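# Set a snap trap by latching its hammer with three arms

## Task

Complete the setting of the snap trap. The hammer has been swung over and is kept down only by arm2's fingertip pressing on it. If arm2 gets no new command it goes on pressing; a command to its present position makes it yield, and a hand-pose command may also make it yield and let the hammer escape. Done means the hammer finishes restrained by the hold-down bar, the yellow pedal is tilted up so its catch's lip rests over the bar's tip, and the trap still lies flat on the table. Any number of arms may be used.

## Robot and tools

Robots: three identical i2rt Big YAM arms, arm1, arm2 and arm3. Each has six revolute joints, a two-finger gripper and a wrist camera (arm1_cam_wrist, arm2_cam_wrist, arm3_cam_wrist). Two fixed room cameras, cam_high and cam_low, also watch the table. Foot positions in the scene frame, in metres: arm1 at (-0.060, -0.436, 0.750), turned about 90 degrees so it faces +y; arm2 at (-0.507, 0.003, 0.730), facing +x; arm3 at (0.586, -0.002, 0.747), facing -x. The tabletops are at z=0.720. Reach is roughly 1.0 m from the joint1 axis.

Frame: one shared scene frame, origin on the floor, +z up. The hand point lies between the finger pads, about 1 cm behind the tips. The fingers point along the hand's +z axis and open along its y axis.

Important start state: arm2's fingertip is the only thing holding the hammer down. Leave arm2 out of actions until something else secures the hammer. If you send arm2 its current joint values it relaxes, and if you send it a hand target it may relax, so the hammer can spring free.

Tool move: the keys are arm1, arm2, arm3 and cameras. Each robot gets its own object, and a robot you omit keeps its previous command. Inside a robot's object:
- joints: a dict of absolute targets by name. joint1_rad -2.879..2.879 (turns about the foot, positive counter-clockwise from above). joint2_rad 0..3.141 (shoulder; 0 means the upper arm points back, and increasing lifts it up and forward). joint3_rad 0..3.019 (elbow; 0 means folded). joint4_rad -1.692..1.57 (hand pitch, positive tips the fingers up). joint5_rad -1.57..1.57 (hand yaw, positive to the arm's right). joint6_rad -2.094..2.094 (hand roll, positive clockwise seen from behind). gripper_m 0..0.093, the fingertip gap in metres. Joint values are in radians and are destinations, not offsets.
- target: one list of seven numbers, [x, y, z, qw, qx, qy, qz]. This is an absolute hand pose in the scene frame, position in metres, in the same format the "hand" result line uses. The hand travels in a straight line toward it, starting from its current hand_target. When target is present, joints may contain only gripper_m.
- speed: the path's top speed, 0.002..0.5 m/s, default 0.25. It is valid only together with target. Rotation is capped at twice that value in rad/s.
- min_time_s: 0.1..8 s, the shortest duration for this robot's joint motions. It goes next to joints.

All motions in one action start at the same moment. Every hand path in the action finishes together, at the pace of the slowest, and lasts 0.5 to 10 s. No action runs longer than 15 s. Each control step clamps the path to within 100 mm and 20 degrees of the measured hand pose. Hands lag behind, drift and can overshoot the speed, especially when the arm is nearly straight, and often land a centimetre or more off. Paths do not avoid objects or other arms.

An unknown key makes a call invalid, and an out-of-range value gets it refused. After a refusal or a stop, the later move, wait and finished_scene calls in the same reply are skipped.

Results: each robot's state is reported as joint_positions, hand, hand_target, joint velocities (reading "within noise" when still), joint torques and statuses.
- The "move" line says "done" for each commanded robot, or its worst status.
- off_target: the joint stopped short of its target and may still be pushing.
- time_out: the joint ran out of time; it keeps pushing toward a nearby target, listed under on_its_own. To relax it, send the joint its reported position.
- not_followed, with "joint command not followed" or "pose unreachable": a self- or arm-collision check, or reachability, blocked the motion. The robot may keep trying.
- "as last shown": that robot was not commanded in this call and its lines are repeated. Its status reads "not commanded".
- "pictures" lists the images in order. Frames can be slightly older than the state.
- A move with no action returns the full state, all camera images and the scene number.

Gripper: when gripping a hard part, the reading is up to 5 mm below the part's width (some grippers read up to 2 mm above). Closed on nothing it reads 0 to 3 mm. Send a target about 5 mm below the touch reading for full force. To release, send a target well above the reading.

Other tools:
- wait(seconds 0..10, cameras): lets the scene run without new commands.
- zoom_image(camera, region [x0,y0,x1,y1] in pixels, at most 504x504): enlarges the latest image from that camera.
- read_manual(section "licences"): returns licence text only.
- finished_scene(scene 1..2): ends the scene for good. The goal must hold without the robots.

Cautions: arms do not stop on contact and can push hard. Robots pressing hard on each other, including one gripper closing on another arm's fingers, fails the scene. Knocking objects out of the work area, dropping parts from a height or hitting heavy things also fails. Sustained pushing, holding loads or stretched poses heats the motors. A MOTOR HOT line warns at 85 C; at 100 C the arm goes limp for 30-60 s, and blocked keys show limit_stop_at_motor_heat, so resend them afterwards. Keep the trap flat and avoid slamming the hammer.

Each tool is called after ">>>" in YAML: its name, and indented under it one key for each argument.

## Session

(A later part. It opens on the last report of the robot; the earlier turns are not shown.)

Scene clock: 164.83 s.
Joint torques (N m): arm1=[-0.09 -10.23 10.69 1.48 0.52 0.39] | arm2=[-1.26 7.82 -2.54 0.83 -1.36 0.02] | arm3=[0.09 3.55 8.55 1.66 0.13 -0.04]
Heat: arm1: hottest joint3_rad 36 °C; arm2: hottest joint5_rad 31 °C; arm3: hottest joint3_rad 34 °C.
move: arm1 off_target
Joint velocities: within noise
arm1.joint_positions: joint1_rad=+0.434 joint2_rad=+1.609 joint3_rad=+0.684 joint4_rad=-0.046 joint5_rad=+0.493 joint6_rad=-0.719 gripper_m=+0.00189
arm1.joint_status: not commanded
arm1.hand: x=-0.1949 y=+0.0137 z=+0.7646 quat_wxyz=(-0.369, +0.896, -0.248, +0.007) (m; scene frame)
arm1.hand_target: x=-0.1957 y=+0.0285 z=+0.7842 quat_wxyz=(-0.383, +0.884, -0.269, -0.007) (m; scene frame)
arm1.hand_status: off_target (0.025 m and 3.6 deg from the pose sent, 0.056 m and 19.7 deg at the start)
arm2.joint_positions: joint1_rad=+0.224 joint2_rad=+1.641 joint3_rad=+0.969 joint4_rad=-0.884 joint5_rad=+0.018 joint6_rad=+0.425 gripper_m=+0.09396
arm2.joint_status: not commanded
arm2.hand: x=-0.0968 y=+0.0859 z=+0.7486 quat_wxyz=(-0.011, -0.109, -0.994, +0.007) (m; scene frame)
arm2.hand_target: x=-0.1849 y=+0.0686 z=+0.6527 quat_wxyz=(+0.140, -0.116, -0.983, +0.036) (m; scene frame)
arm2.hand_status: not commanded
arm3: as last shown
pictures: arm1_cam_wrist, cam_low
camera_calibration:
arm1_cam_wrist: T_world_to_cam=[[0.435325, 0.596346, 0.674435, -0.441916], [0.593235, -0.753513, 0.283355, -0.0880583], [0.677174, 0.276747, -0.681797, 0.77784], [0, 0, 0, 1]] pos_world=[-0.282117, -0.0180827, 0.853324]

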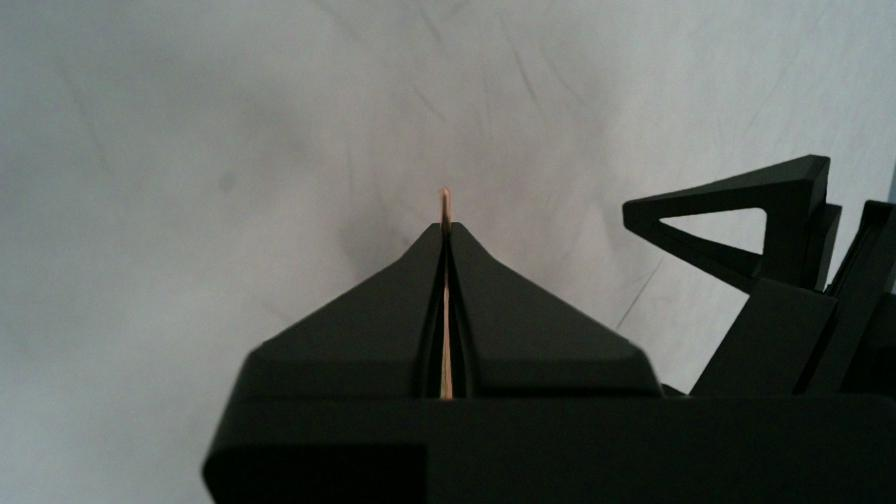

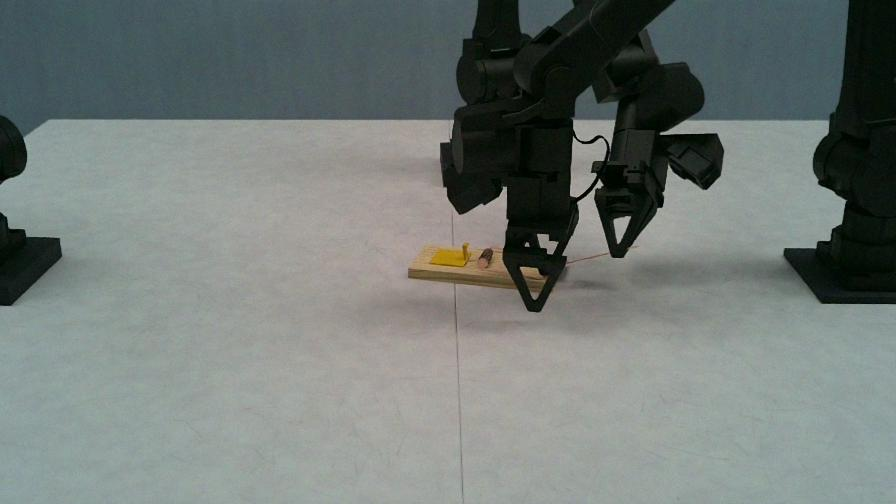

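>>> move:
  arm1: {"target":[-0.180,0.025,0.815,-0.3776,0.8340,-0.3978,-0.0633],"speed":0.12}

>>> move:
  arm1: {"target":[-0.151,0.014,0.833,-0.348,0.702,-0.599,-0.1587],"speed":0.12}
  cameras: ["arm1_cam_wrist","cam_low","cam_high"]

>>> zoom_image:
  camera: "cam_low"
  region: [400, 180, 680, 320]

Scene clock: 171.37 s.
Joint torques (N m): arm1=[0.09 -10.29 11.02 1.85 0.57 0.34] | arm2=[-1.96 6.59 -2.65 0.75 -1.36 -0.01] | arm3=[-0.03 3.25 8.65 1.62 0.16 -0.07]
Heat: arm1: hottest joint3_rad 36 °C; arm2: hottest joint5_rad 31 °C; arm3: hottest joint3_rad 35 °C.
move: arm1 off_target
Joint velocities: within noise
arm1.joint_positions: joint1_rad=+0.402 joint2_rad=+1.518 joint3_rad=+0.684 joint4_rad=-0.136 joint5_rad=+0.472 joint6_rad=-0.445 gripper_m=+0.00189
arm1.joint_status: not commanded
arm1.hand: x=-0.1801 y=+0.0104 z=+0.7912 quat_wxyz=(-0.361, +0.851, -0.380, -0.045) (m; scene frame)
arm1.hand_target: x=-0.1798 y=+0.0244 z=+0.8149 quat_wxyz=(-0.378, +0.834, -0.397, -0.063) (m; scene frame)
arm1.hand_status: off_target (0.028 m and 4.0 deg from the pose sent, 0.054 m and 20.3 deg at the start)
arm2, arm3: as last shown
pictures: none

Scene clock: 174.07 s.
Joint torques (N m): arm1=[0.85 -7.36 9.09 2.06 0.35 0.1] | arm2=[-1.08 7.47 -2.55 0.76 -1.43 0.01] | arm3=[0.21 3.84 8.62 1.65 0.14 0]
Heat: arm1: hottest joint3_rad 36 °C; arm2: hottest joint5_rad 31 °C; arm3: hottest joint3_rad 35 °C.
move: arm1 not_followed
Joint velocities: within noise
arm1.joint_positions: joint1_rad=+0.352 joint2_rad=+1.443 joint3_rad=+0.659 joint4_rad=-0.158 joint5_rad=+0.444 joint6_rad=-0.088 gripper_m=+0.00188
arm1.joint_status: not commanded
arm1.on_its_own: joint5_rad is held at +0.445, not at its first target +0.477; joint6_rad is held at -0.088, not at its first target -0.423
arm1.hand: x=-0.1587 y=+0.0065 z=+0.8088 quat_wxyz=(-0.347, +0.756, -0.543, -0.119) (m; scene frame)
arm1.hand_target: x=-0.1587 y=+0.0067 z=+0.8090 quat_wxyz=(-0.347, +0.756, -0.543, -0.120) (m; scene frame)
arm1.hand_status: not_followed (0.026 m and 10.0 deg from the pose sent, 0.051 m and 33.2 deg at the start)
arm2.joint_positions: joint1_rad=+0.224 joint2_rad=+1.641 joint3_rad=+0.969 joint4_rad=-0.884 joint5_rad=+0.019 joint6_rad=+0.425 gripper_m=+0.09396
arm2.joint_status: not commanded
arm2.hand: x=-0.0968 y=+0.0859 z=+0.7486 quat_wxyz=(-0.011, -0.109, -0.994, +0.007) (m; scene frame)
arm2.hand_target: x=-0.1849 y=+0.0686 z=+0.6527 quat_wxyz=(+0.140, -0.116, -0.983, +0.036) (m; scene frame)
arm2.hand_status: not commanded
arm3: as last shown
pictures: arm1_cam_wrist, cam_high, cam_low
pose unreachable (arm1 arm): on one or more control steps of this call this arm could not follow its commanded pose, so it was not sent that pose on those steps. On the call's last step it was still not sent that pose. It may still have moved: this result reports where it is.
cause: moving toward the commanded pose would bring a part of the arm too close to another arm (this arm's wrist camera and the arm2 arm's forearm (the part past joint 3), at the place that arm is still heading or pushing toward).
camera_calibration:
arm1_cam_wrist: T_world_to_cam=[[0.899365, 0.163258, 0.405573, -0.189307], [0.189746, -0.981497, -0.0256772, 0.059928], [0.393876, 0.100049, -0.913702, 0.929261], [0, 0, 0, 1]] pos_world=[-0.207129, -0.00324674, 0.927384]

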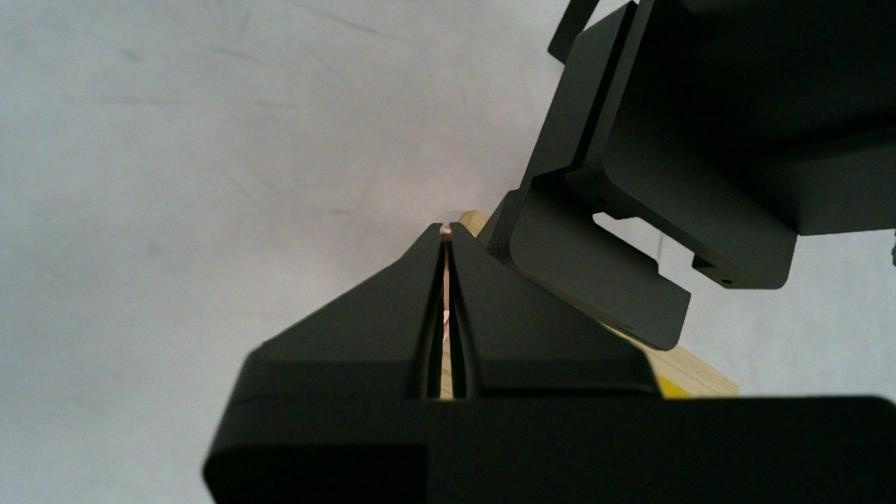

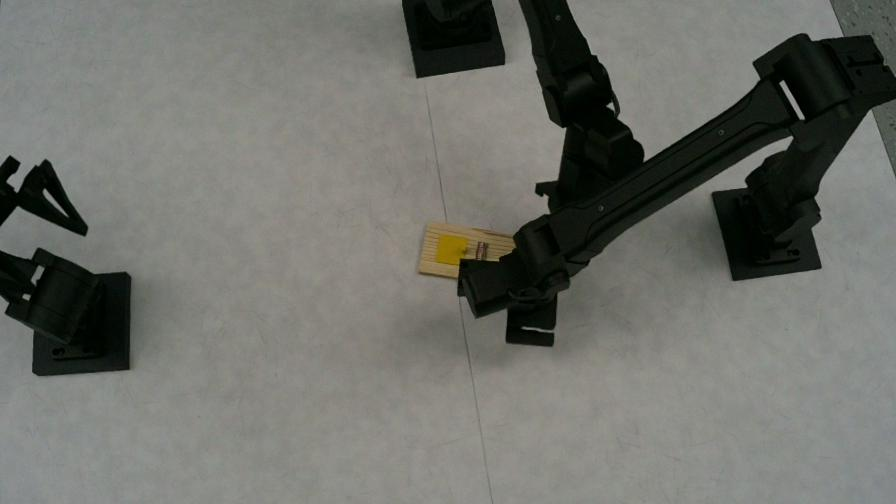

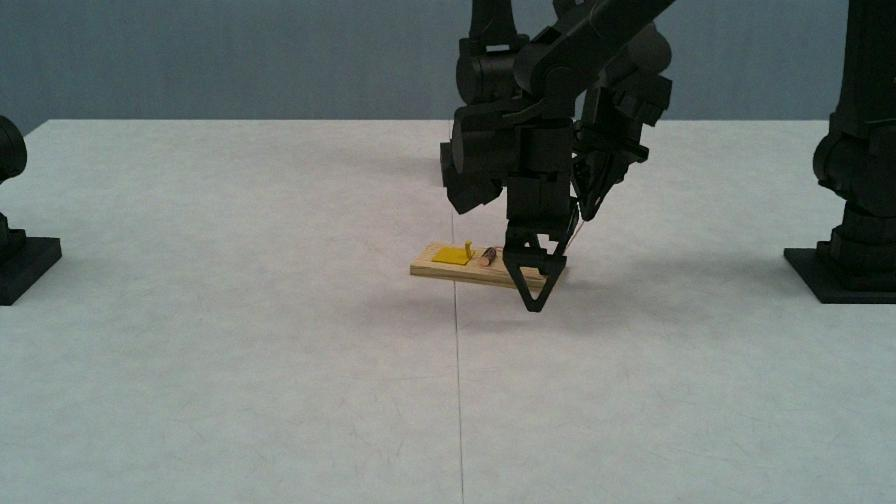

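Scaled by 1.800 from the camera's 896x504 image, which has a finer 1280x720 frame.

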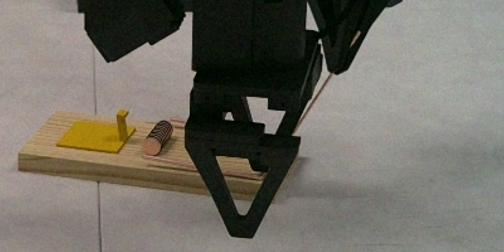

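>>> move:
  arm1: {"target":[-0.157,0.010,0.826,-0.4765,0.6216,-0.5701,-0.2484],"speed":0.12}

>>> move:
  arm1: {"target":[-0.129,0.007,0.834,-0.4263,0.5133,-0.6691,-0.3271],"speed":0.12}
  cameras: ["arm1_cam_wrist","cam_low","cam_high"]

>>> zoom_image:
  camera: "cam_low"
  region: [400, 180, 680, 320]

Scene clock: 190.40 s.
Joint torques (N m): arm1=[1.55 -7.12 8.32 3.74 0.81 0.13] | arm2=[-0.67 7.88 -2.51 0.84 -1.39 0.01] | arm3=[0.15 3.78 8.62 1.58 0.17 -0.05]
Heat: arm1: hottest joint3_rad 36 °C; arm2: hottest joint5_rad 31 °C; arm3: hottest joint3_rad 35 °C.
move: arm1 off_target
Joint velocities: within noise
arm1.joint_positions: joint1_rad=+0.395 joint2_rad=+1.502 joint3_rad=+0.466 joint4_rad=+0.440 joint5_rad=+0.616 joint6_rad=-0.012 gripper_m=+0.00188
arm1.joint_status: not commanded
arm1.hand: x=-0.1499 y=+0.0030 z=+0.8135 quat_wxyz=(-0.467, +0.635, -0.572, -0.229) (m; scene frame)
arm1.hand_target: x=-0.1568 y=+0.0098 z=+0.8261 quat_wxyz=(-0.476, +0.621, -0.570, -0.248) (m; scene frame)
arm1.hand_status: off_target (0.016 m and 2.9 deg from the pose sent, 0.018 m and 26.2 deg at the start)
arm2, arm3: as last shown
arm2.hand: x=-0.0968 y=+0.0858 z=+0.7486 quat_wxyz=(-0.011, -0.109, -0.994, +0.008) (m; scene frame)
arm2.hand_target: x=-0.1849 y=+0.0686 z=+0.6527 quat_wxyz=(+0.139, -0.116, -0.983, +0.036) (m; scene frame)
pictures: none

Scene clock: 194.00 s.
Joint torques (N m): arm1=[-0.38 -7.77 8.95 2.88 0.27 0.32] | arm2=[-1.96 6.48 -3.03 1.25 -1.66 0.12] | arm3=[0.03 3.55 8.66 1.5 0.14 -0.03]
Heat: arm1: hottest joint3_rad 36 °C; arm2: hottest joint5_rad 31 °C; arm3: hottest joint3_rad 35 °C.
move: arm1 off_target
Joint velocities: within noise
arm1.joint_positions: joint1_rad=+0.341 joint2_rad=+1.458 joint3_rad=+0.424 joint4_rad=+0.467 joint5_rad=+0.562 joint6_rad=+0.266 gripper_m=+0.00192
arm1.joint_status: not commanded
arm1.hand: x=-0.1302 y=-0.0033 z=+0.8179 quat_wxyz=(-0.423, +0.537, -0.662, -0.305) (m; scene frame)
arm1.hand_target: x=-0.1289 y=+0.0066 z=+0.8341 quat_wxyz=(-0.426, +0.514, -0.669, -0.327) (m; scene frame)
arm1.hand_status: off_target (0.019 m and 3.8 deg from the pose sent, 0.030 m and 21.7 deg at the start)
arm2.joint_positions: joint1_rad=+0.228 joint2_rad=+1.647 joint3_rad=+0.976 joint4_rad=-0.894 joint5_rad=+0.027 joint6_rad=+0.413 gripper_m=+0.09396
arm2.joint_status: not commanded
arm2.hand: x=-0.0970 y=+0.0861 z=+0.7480 quat_wxyz=(-0.007, -0.101, -0.995, +0.013) (m; scene frame)
arm2.hand_target: x=-0.1849 y=+0.0686 z=+0.6528 quat_wxyz=(+0.139, -0.116, -0.983, +0.036) (m; scene frame)
arm2.hand_status: not commanded
arm3: as last shown
pictures: arm1_cam_wrist, cam_high, cam_low
led back after a hold (arm1 arm): the arm was led back toward your command in small steps, so it may still be short of it.
pose unreachable (arm1 arm): on one or more control steps of this call this arm could not follow its commanded pose, so it was not sent that pose on those steps. It may still have moved: this result reports where it is.
cause: moving toward the commanded pose would bring a part of the arm too close to another arm (this arm's fingers and the arm2 arm's wrist (the part past joint 4), along the way the arms are being sent, or toward where that arm still pushes).
camera_calibration:
arm1_cam_wrist: T_world_to_cam=[[0.967255, -0.246871, 0.0589262, 0.0739887], [-0.194285, -0.869577, -0.45397, 0.345756], [0.163313, 0.427656, -0.889066, 0.878091], [0, 0, 0, 1]] pos_world=[-0.147794, -0.0565934, 0.933284]

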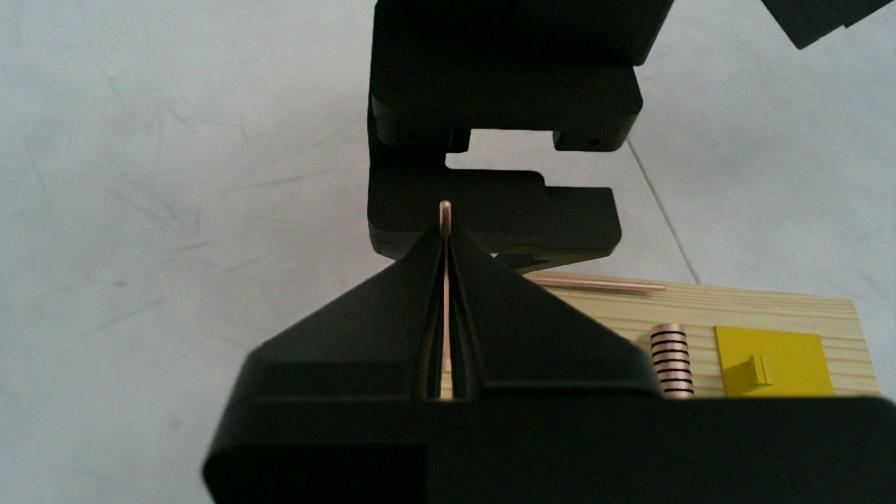

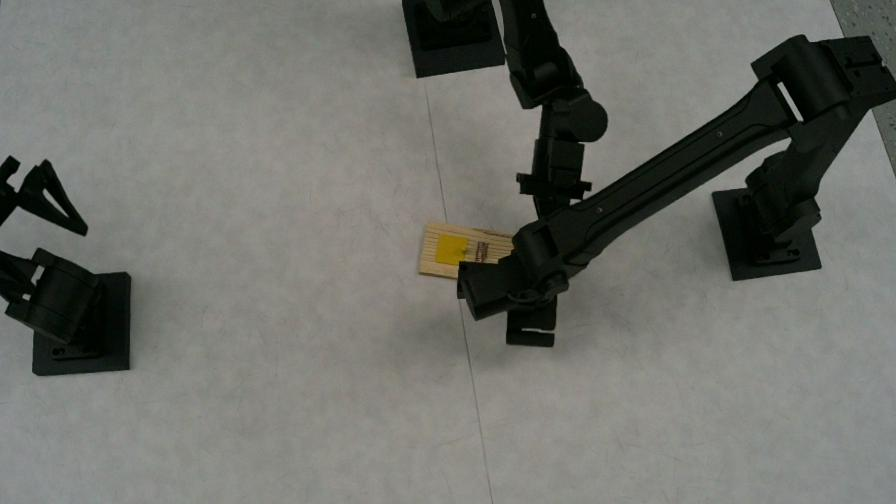

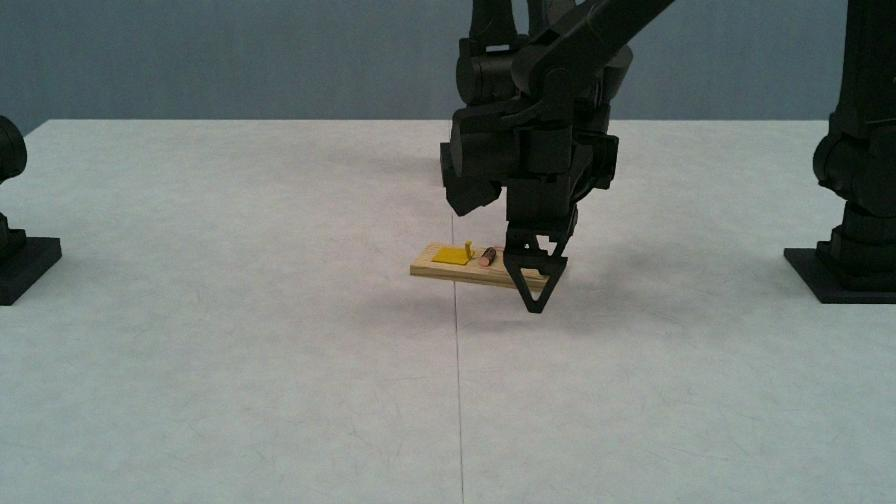

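Scaled by 1.800 from the camera's 896x504 image, which has a finer 1280x720 frame.

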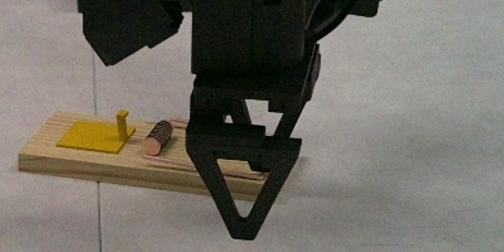

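>>> move:
  arm1: {"target":[-0.127,-0.006,0.836,-0.4263,0.5133,-0.6691,-0.3271],"speed":0.1}
  cameras: ["arm1_cam_wrist","arm2_cam_wrist"]

Scene clock: 203.57 s.
Joint torques (N m): arm1=[1.03 -9.58 7.04 2.5 0.6 0.11] | arm2=[-1.55 7.82 -2.93 0.96 -1.72 0.16] | arm3=[-0.56 3.37 8.65 1.61 0.16 -0.03]
Heat: arm1: hottest joint3_rad 36 °C; arm2: hottest joint5_rad 32 °C; arm3: hottest joint3_rad 35 °C.
move: arm1 off_target
Joint velocities: within noise
arm1.joint_positions: joint1_rad=+0.338 joint2_rad=+1.450 joint3_rad=+0.415 joint4_rad=+0.467 joint5_rad=+0.562 joint6_rad=+0.293 gripper_m=+0.00191
arm1.joint_status: not commanded
arm1.hand: x=-0.1277 y=-0.0061 z=+0.8180 quat_wxyz=(-0.420, +0.528, -0.670, -0.310) (m; scene frame)
arm1.hand_target: x=-0.1268 y=-0.0058 z=+0.8353 quat_wxyz=(-0.426, +0.513, -0.669, -0.327) (m; scene frame)
arm1.hand_status: off_target (0.018 m and 2.7 deg from the pose sent, 0.019 m and 3.8 deg at the start)
arm2, arm3: as last shown
pictures: arm1_cam_wrist, arm2_cam_wrist
camera_calibration:
arm1_cam_wrist: T_world_to_cam=[[0.964468, -0.261849, 0.0351724, 0.0898483], [-0.217885, -0.863606, -0.454655, 0.34144], [0.149426, 0.430836, -0.889973, 0.878093], [0, 0, 0, 1]] pos_world=[-0.143471, -0.0599183, 0.933556]
arm2_cam_wrist: T_world_to_cam=[[-0.197779, -0.979962, 0.0235992, 0.046628], [-0.803693, 0.175893, 0.568453, -0.515293], [-0.561214, 0.0934618, -0.822377, 0.677615], [0, 0, 0, 1]] pos_world=[-0.0246286, 0.0729992, 0.849075]

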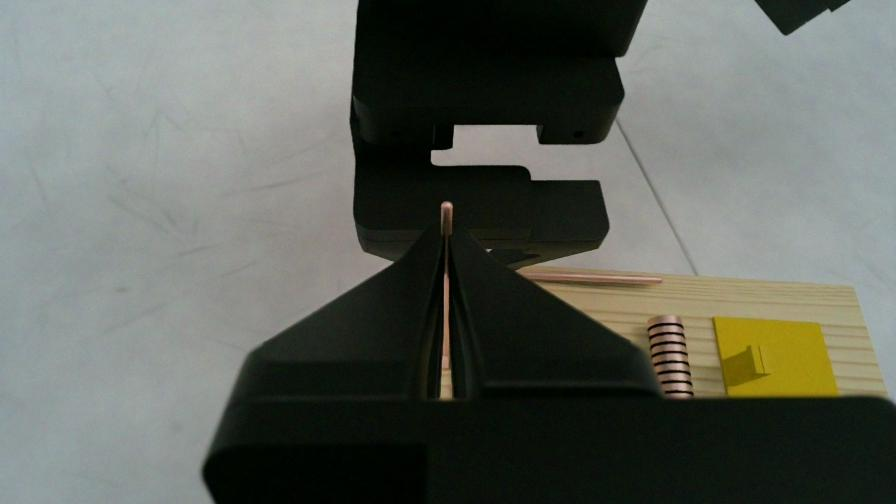

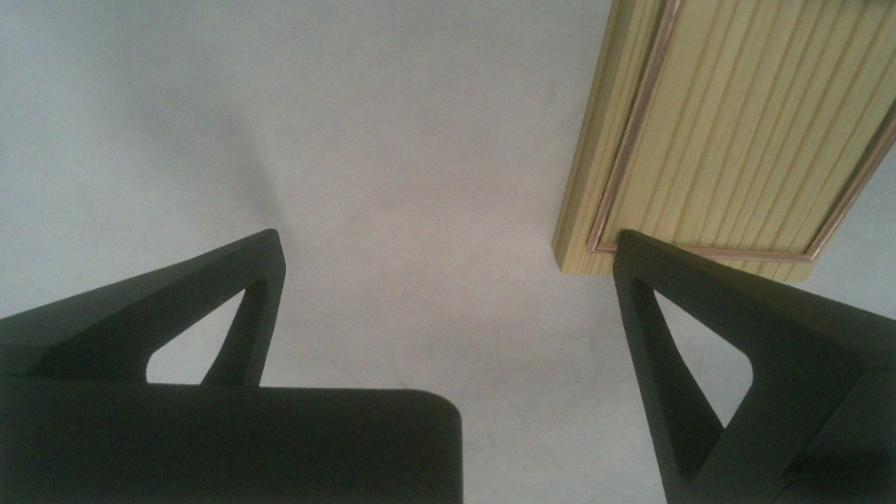

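>>> move:
  arm1: {"target":[-0.122,-0.018,0.836,-0.4263,0.5133,-0.6691,-0.3271],"speed":0.1}

>>> move:
  arm1: {"target":[-0.100,-0.020,0.830,-0.3452,0.3562,-0.7639,-0.4115],"speed":0.1}
  cameras: ["arm1_cam_wrist","arm2_cam_wrist","cam_low"]

Scene clock: 216.77 s.
Joint torques (N m): arm1=[0.97 -9.52 6.27 2.59 1.13 0.04] | arm2=[-0.73 6.53 -2.77 1.42 -2.08 0.1] | arm3=[-0.09 3.6 8.62 1.61 0.14 -0.06]
Heat: arm1: hottest joint3_rad 35 °C; arm2: hottest joint5_rad 33 °C; arm3: hottest joint3_rad 35 °C.
move: arm1 off_target
Joint velocities: within noise
arm1.joint_positions: joint1_rad=+0.336 joint2_rad=+1.425 joint3_rad=+0.391 joint4_rad=+0.467 joint5_rad=+0.548 joint6_rad=+0.302 gripper_m=+0.00191
arm1.joint_status: not commanded
arm1.hand: x=-0.1256 y=-0.0143 z=+0.8181 quat_wxyz=(-0.414, +0.527, -0.672, -0.315) (m; scene frame)
arm1.hand_target: x=-0.1221 y=-0.0175 z=+0.8350 quat_wxyz=(-0.426, +0.513, -0.669, -0.327) (m; scene frame)
arm1.hand_status: off_target (0.019 m and 2.5 deg from the pose sent, 0.022 m and 2.7 deg at the start)
arm2.joint_positions: joint1_rad=+0.220 joint2_rad=+1.649 joint3_rad=+0.976 joint4_rad=-0.902 joint5_rad=+0.038 joint6_rad=+0.420 gripper_m=+0.09396
arm2.joint_status: not commanded
arm2.hand: x=-0.0980 y=+0.0804 z=+0.7475 quat_wxyz=(-0.005, -0.108, -0.994, +0.020) (m; scene frame)
arm2.hand_target: x=-0.1850 y=+0.0685 z=+0.6527 quat_wxyz=(+0.140, -0.116, -0.983, +0.036) (m; scene frame)
arm2.hand_status: not commanded
arm3.joint_positions: joint1_rad=-0.449 joint2_rad=+0.544 joint3_rad=+1.335 joint4_rad=-1.532 joint5_rad=+0.096 joint6_rad=+0.794 gripper_m=+0.09396
arm3.joint_status: not commanded
arm3.hand: x=+0.4270 y=+0.1058 z=+1.2335 quat_wxyz=(+0.016, +0.720, -0.569, -0.398) (m; scene frame)
arm3.hand_target: x=+0.4284 y=+0.1051 z=+1.2436 quat_wxyz=(+0.018, +0.715, -0.566, -0.409) (m; scene frame)
arm3.hand_status: not commanded
pictures: none

Scene clock: 219.70 s.
Joint torques (N m): arm1=[0.73 -8 6.28 3.4 0.5 0.32] | arm2=[-1.55 6.24 -2.73 1.5 -2.08 -0.01] | arm3=[0.26 3.37 8.72 1.51 0.15 -0.05]
Heat: arm1: hottest joint3_rad 35 °C; arm2: hottest joint5_rad 33 °C; arm3: hottest joint3_rad 35 °C.
move: arm1 off_target
Joint velocities: within noise
arm1.joint_positions: joint1_rad=+0.267 joint2_rad=+1.412 joint3_rad=+0.357 joint4_rad=+0.501 joint5_rad=+0.499 joint6_rad=+0.664 gripper_m=+0.00189
arm1.joint_status: not commanded
arm1.hand: x=-0.1015 y=-0.0198 z=+0.8139 quat_wxyz=(-0.345, +0.381, -0.766, -0.386) (m; scene frame)
arm1.hand_target: x=-0.1000 y=-0.0197 z=+0.8294 quat_wxyz=(-0.345, +0.357, -0.764, -0.412) (m; scene frame)
arm1.hand_status: off_target (0.016 m and 4.1 deg from the pose sent, 0.029 m and 26.1 deg at the start)
arm2, arm3: as last shown
pictures: arm1_cam_wrist, arm2_cam_wrist, cam_low
camera_calibration:
arm1_cam_wrist: T_world_to_cam=[[0.848054, -0.42234, -0.320052, 0.335231], [-0.524538, -0.754825, -0.393826, 0.254985], [-0.0752548, 0.501865, -0.861666, 0.831931], [0, 0, 0, 1]] pos_world=[-0.0879377, -0.0834671, 0.924558]
arm2_cam_wrist: T_world_to_cam=[[-0.212492, -0.976451, 0.0372793, 0.0288729], [-0.797207, 0.195295, 0.571245, -0.517729], [-0.565073, 0.0916655, -0.819933, 0.675075], [0, 0, 0, 1]] pos_world=[-0.0251358, 0.0674216, 0.84819]

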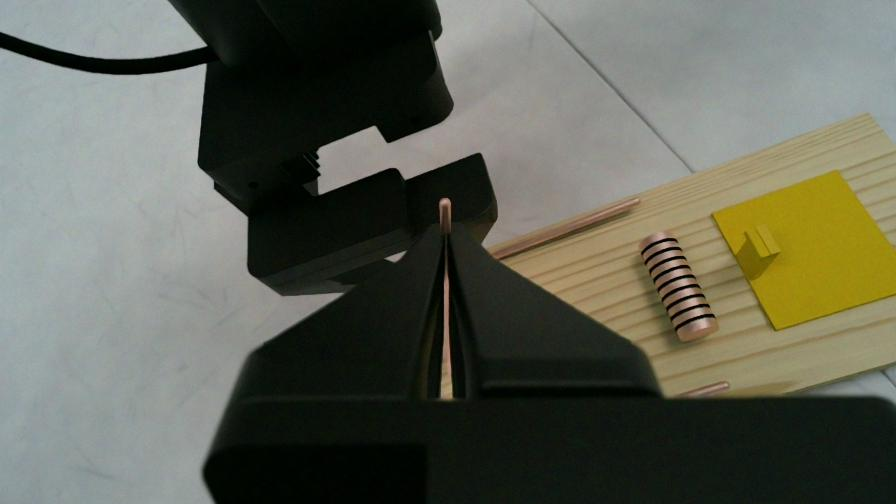

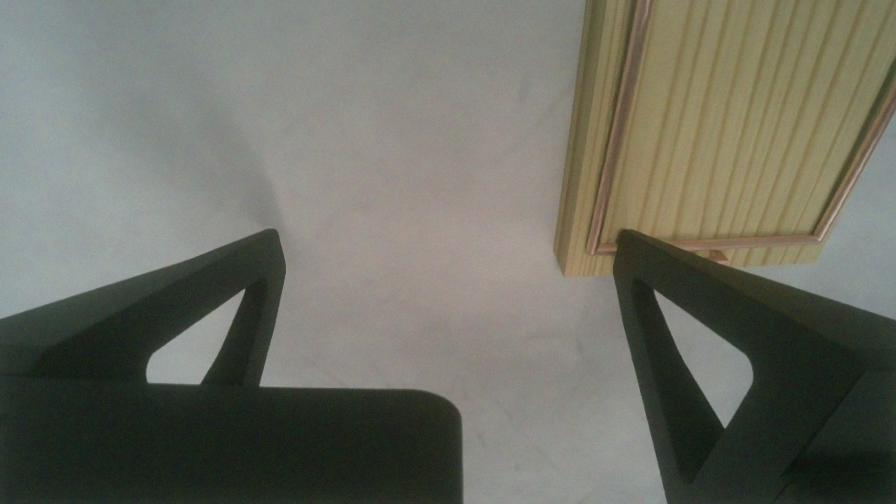

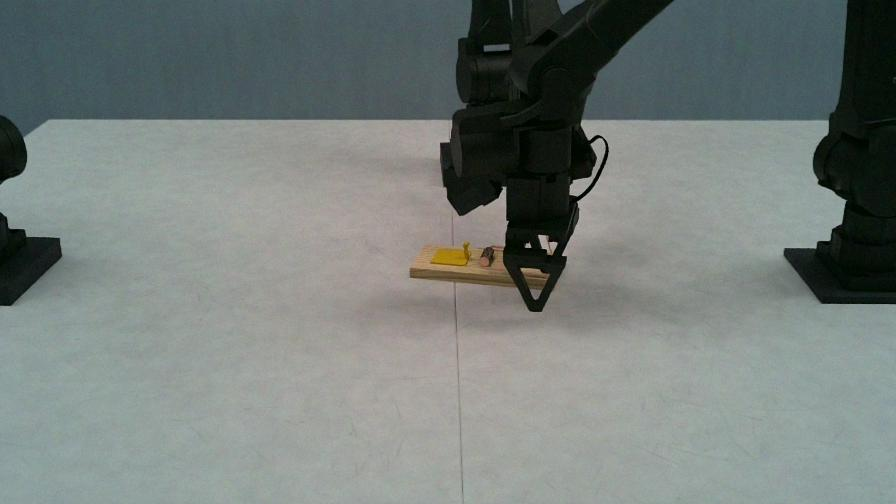

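>>> move:
  arm1: {"target":[-0.074,-0.027,0.811,-0.2481,0.1824,-0.8236,-0.4767],"speed":0.1}

>>> move:
  arm1: {"target":[-0.058,-0.031,0.787,-0.1615,0.0367,-0.8427,-0.5125],"speed":0.1}
  cameras: ["arm1_cam_wrist","arm2_cam_wrist","cam_low"]

>>> zoom_image:
  camera: "cam_low"
  region: [400, 190, 600, 320]

Scene clock: 230.33 s.
Joint torques (N m): arm1=[-0.15 -5.77 6.71 3.89 0.55 0.35] | arm2=[-0.56 6.65 -2.51 1.11 -2.28 0.06] | arm3=[0.15 3.43 8.7 1.62 0.14 0.01]
Heat: arm1: hottest joint3_rad 34 °C; arm2: hottest joint5_rad 34 °C; arm3: hottest joint3_rad 35 °C.
move: arm1 off_target
Joint velocities: within noise
arm1.joint_positions: joint1_rad=+0.190 joint2_rad=+1.438 joint3_rad=+0.292 joint4_rad=+0.617 joint5_rad=+0.421 joint6_rad=+1.047 gripper_m=+0.00187
arm1.joint_status: not commanded
arm1.hand: x=-0.0783 y=-0.0330 z=+0.7995 quat_wxyz=(-0.251, +0.212, -0.828, -0.454) (m; scene frame)
arm1.hand_target: x=-0.0740 y=-0.0271 z=+0.8110 quat_wxyz=(-0.248, +0.183, -0.824, -0.476) (m; scene frame)
arm1.hand_status: off_target (0.014 m and 4.3 deg from the pose sent, 0.028 m and 28.3 deg at the start)
arm2.joint_positions: joint1_rad=+0.217 joint2_rad=+1.650 joint3_rad=+0.976 joint4_rad=-0.902 joint5_rad=+0.044 joint6_rad=+0.417 gripper_m=+0.09396
arm2.joint_status: not commanded
arm2.hand: x=-0.0977 y=+0.0784 z=+0.7471 quat_wxyz=(-0.005, -0.108, -0.994, +0.022) (m; scene frame)
arm2.hand_target: x=-0.1849 y=+0.0686 z=+0.6528 quat_wxyz=(+0.140, -0.116, -0.983, +0.036) (m; scene frame)
arm2.hand_status: not commanded
arm3: as last shown
pictures: none

Scene clock: 232.83 s.
Joint torques (N m): arm1=[0.09 -5.48 6 3.7 0.28 0.31] | arm2=[-0.67 7.53 -3 1.57 -2.32 0.03] | arm3=[-0.03 3.66 8.66 1.68 0.14 -0.04]
Heat: arm1: hottest joint3_rad 34 °C; arm2: hottest joint5_rad 35 °C; arm3: hottest joint3_rad 35 °C.
move: arm1 off_target
Joint velocities: within noise
arm1.joint_positions: joint1_rad=+0.132 joint2_rad=+1.549 joint3_rad=+0.256 joint4_rad=+0.782 joint5_rad=+0.376 joint6_rad=+1.368 gripper_m=+0.00182
arm1.joint_status: not commanded
arm1.hand: x=-0.0613 y=-0.0392 z=+0.7780 quat_wxyz=(-0.169, +0.062, -0.851, -0.493) (m; scene frame)
arm1.hand_target: x=-0.0580 y=-0.0313 z=+0.7870 quat_wxyz=(-0.161, +0.037, -0.843, -0.512) (m; scene frame)
arm1.hand_status: off_target (0.013 m and 3.8 deg from the pose sent, 0.024 m and 23.6 deg at the start)
arm2, arm3: as last shown
pictures: arm1_cam_wrist, arm2_cam_wrist, cam_low
camera_calibration:
arm1_cam_wrist: T_world_to_cam=[[0.270383, -0.517456, -0.81187, 0.625106], [-0.892536, -0.450867, -0.00988227, -0.0620307], [-0.360932, 0.727295, -0.583755, 0.588855], [0, 0, 0, 1]] pos_world=[-0.0118465, -0.132774, 0.850638]
arm2_cam_wrist: T_world_to_cam=[[-0.212808, -0.976162, 0.0426562, 0.022899], [-0.797045, 0.198681, 0.570303, -0.516449], [-0.565183, 0.0873664, -0.820326, 0.675753], [0, 0, 0, 1]] pos_world=[-0.0248359, 0.0659236, 0.847893]

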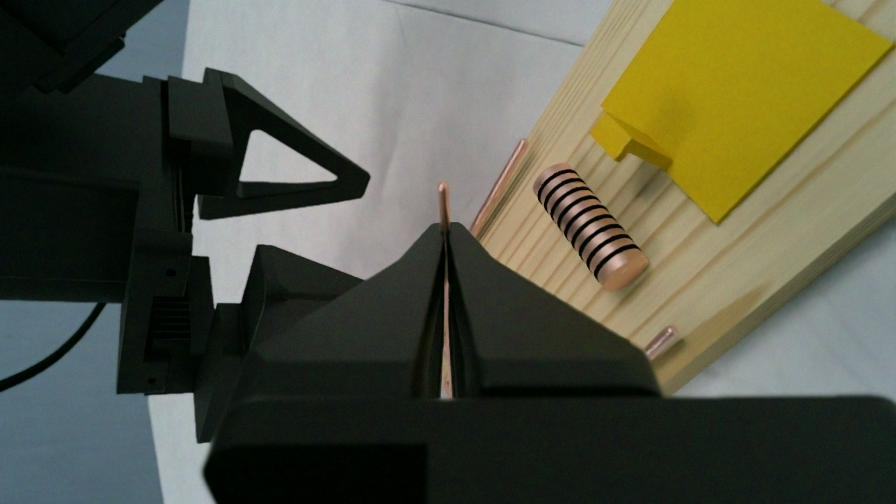

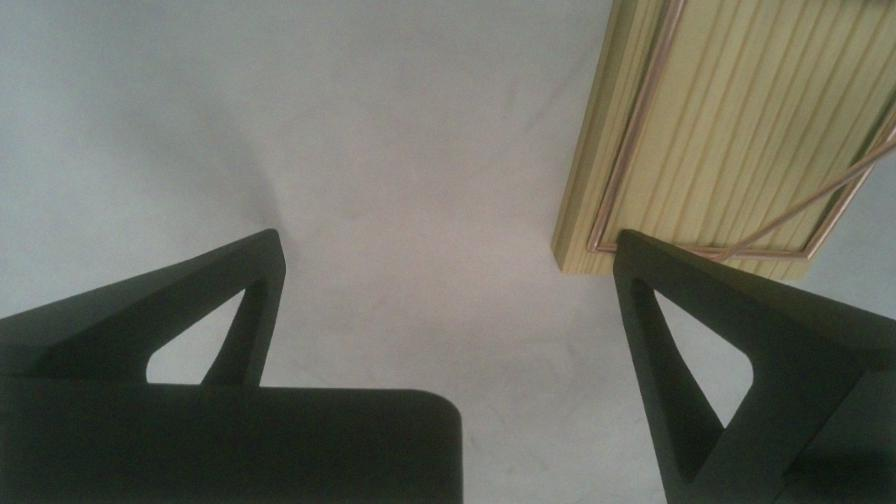

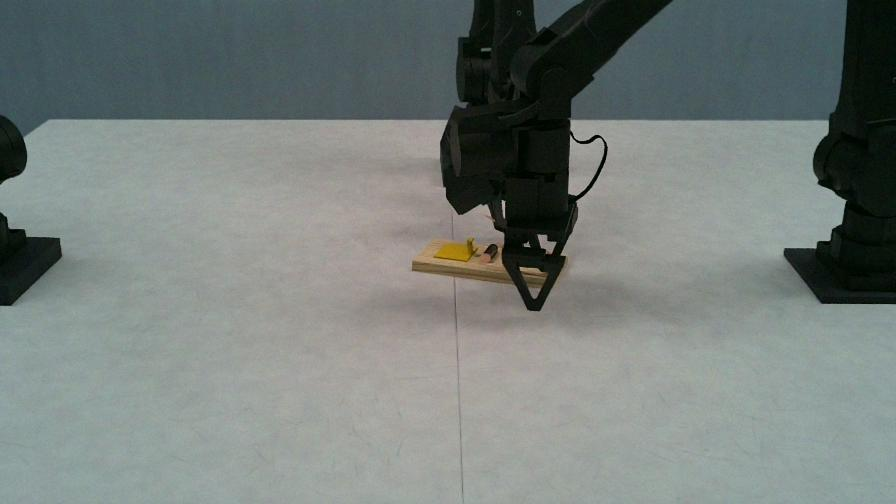

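Scaled by 2.520 from the camera's 896x504 image, which has a finer 1280x720 frame.

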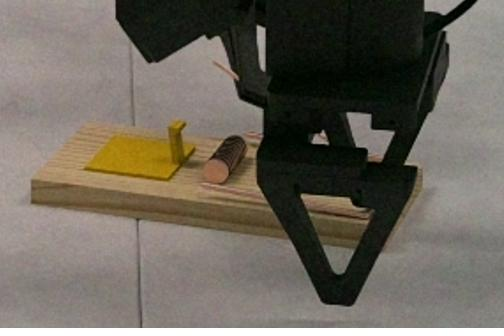

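>>> move:
  arm1: {"target":[-0.050,-0.035,0.761,-0.1163,-0.0368,-0.8425,-0.5246],"speed":0.08}
  arm3: {"target":[0.14,-0.02,0.98,0.0,0.8,0.0,-0.6]}
  cameras: ["all"]

>>> zoom_image:
  camera: "cam_low"
  region: [400, 190, 600, 320]

Scene clock: 245.83 s.
Joint torques (N m): arm1=[0.03 -5.25 4.7 3.11 0.1 0.11] | arm2=[-0.79 6.89 -2.92 1.51 -2.31 0.08] | arm3=[-0.97 -3.66 7.92 2.56 0.02 -0.15]
Heat: arm1: hottest joint3_rad 33 °C; arm2: hottest joint5_rad 36 °C; arm3: hottest joint3_rad 35 °C.
move: arm1 done; arm3 done
Joint velocities: within noise
arm1.joint_positions: joint1_rad=+0.103 joint2_rad=+1.691 joint3_rad=+0.238 joint4_rad=+0.969 joint5_rad=+0.354 joint6_rad=+1.551 gripper_m=+0.00178
arm1.joint_status: not commanded
arm1.hand: x=-0.0530 y=-0.0421 z=+0.7590 quat_wxyz=(-0.119, -0.026, -0.847, -0.517) (m; scene frame)
arm1.hand_target: x=-0.0500 y=-0.0352 z=+0.7611 quat_wxyz=(-0.116, -0.037, -0.843, -0.524) (m; scene frame)
arm1.hand_status: done (0.008 m and 1.7 deg from the pose sent, 0.021 m and 13.3 deg at the start)
arm2: as last shown
arm3.joint_positions: joint1_rad=+0.139 joint2_rad=+0.966 joint3_rad=+0.507 joint4_rad=+0.192 joint5_rad=+0.078 joint6_rad=+0.023 gripper_m=+0.09396
arm3.joint_status: not commanded
arm3.hand: x=+0.1400 y=-0.0248 z=+0.9881 quat_wxyz=(+0.006, +0.798, -0.001, -0.602) (m; scene frame)
arm3.hand_target: x=+0.1402 y=-0.0200 z=+0.9801 quat_wxyz=(+0.000, +0.800, +0.000, -0.600) (m; scene frame)
arm3.hand_status: done (0.009 m and 0.8 deg from the pose sent, 0.403 m and 70.9 deg at the start)
pictures: arm1_cam_wrist, arm2_cam_wrist, arm3_cam_wrist, cam_high, cam_low
camera_calibration:
arm1_cam_wrist: T_world_to_cam=[[0.078453, -0.47604, -0.875917, 0.646097], [-0.921035, -0.370839, 0.119048, -0.152097], [-0.381496, 0.797411, -0.467543, 0.49654], [0, 0, 0, 1]] pos_world=[-0.0013472, -0.144782, 0.816188]
arm2_cam_wrist: T_world_to_cam=[[-0.212808, -0.976162, 0.0426562, 0.022899], [-0.797045, 0.198681, 0.570303, -0.516449], [-0.565183, 0.0873664, -0.820326, 0.675753], [0, 0, 0, 1]] pos_world=[-0.0248359, 0.0659236, 0.847893]
arm3_cam_wrist: T_world_to_cam=[[-0.00872267, 0.999884, -0.0125114, 0.0376206], [0.778472, -0.00106292, -0.627678, 0.516366], [-0.627618, -0.0152148, -0.778372, 0.981925], [0, 0, 0, 1]] pos_world=[0.214625, -0.0221275, 1.08889]

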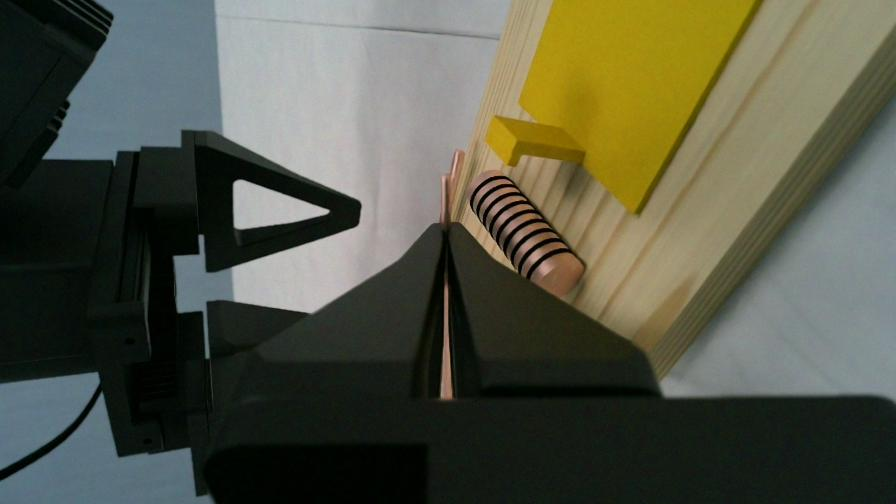

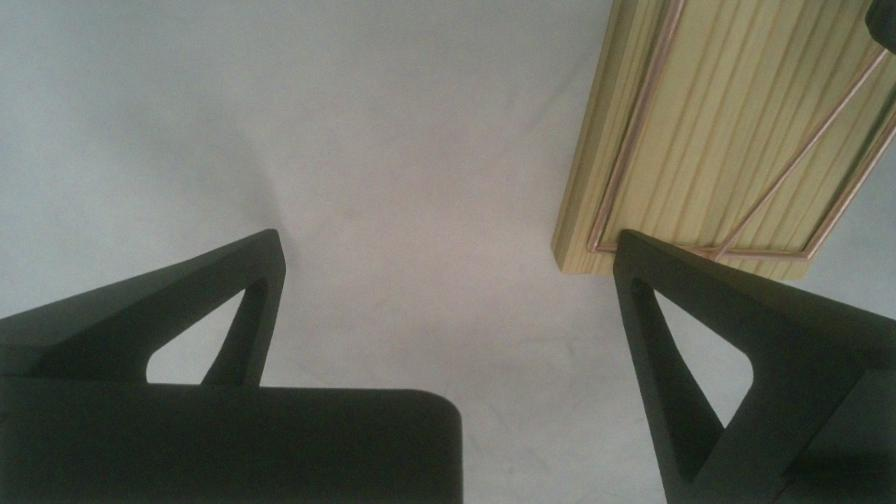

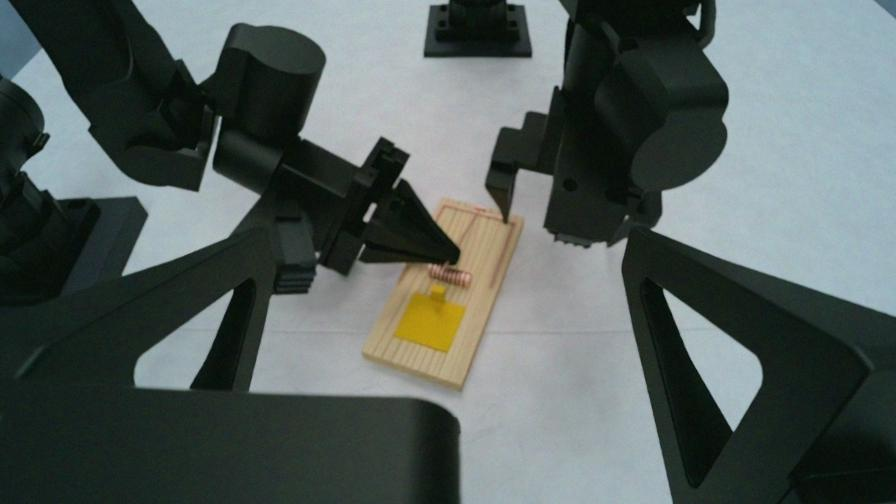

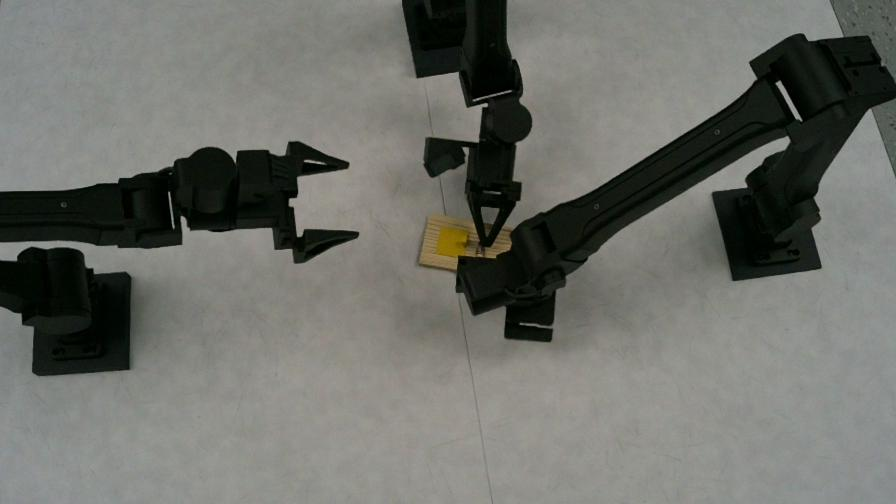

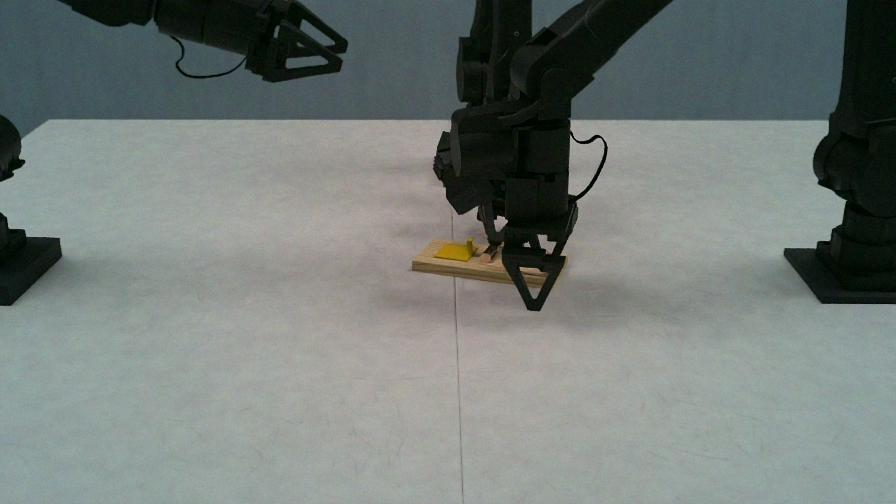

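Scaled by 2.520 from the camera's 896x504 image, which has a finer 1280x720 frame.

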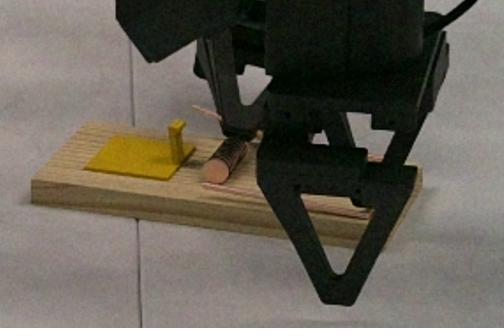

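>>> zoom_image:
  camera: "arm3_cam_wrist"
  region: [350, 180, 560, 400]

>>> zoom_image:
  camera: "arm1_cam_wrist"
  region: [380, 80, 620, 400]

Scaled by 2.291 from the camera's 896x504 image, which has a finer 1280x720 frame.

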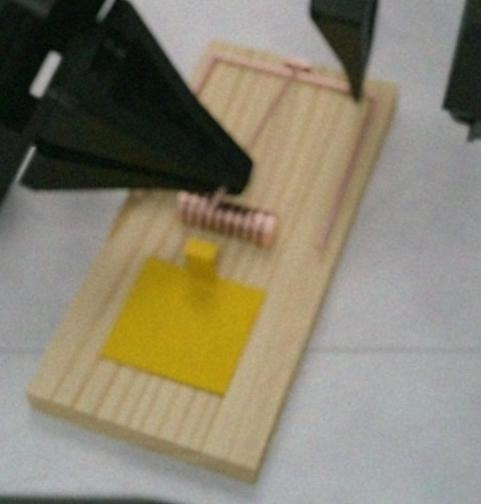

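Scaled by 1.575 from the camera's 896x504 image, which has a finer 1280x720 frame.

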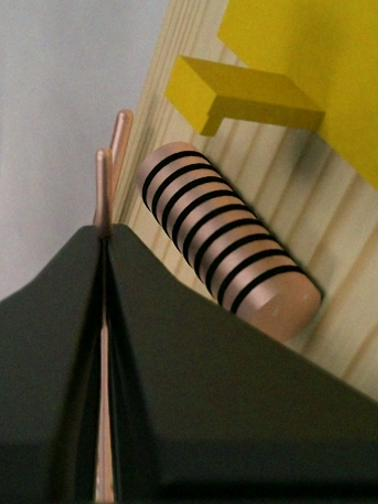

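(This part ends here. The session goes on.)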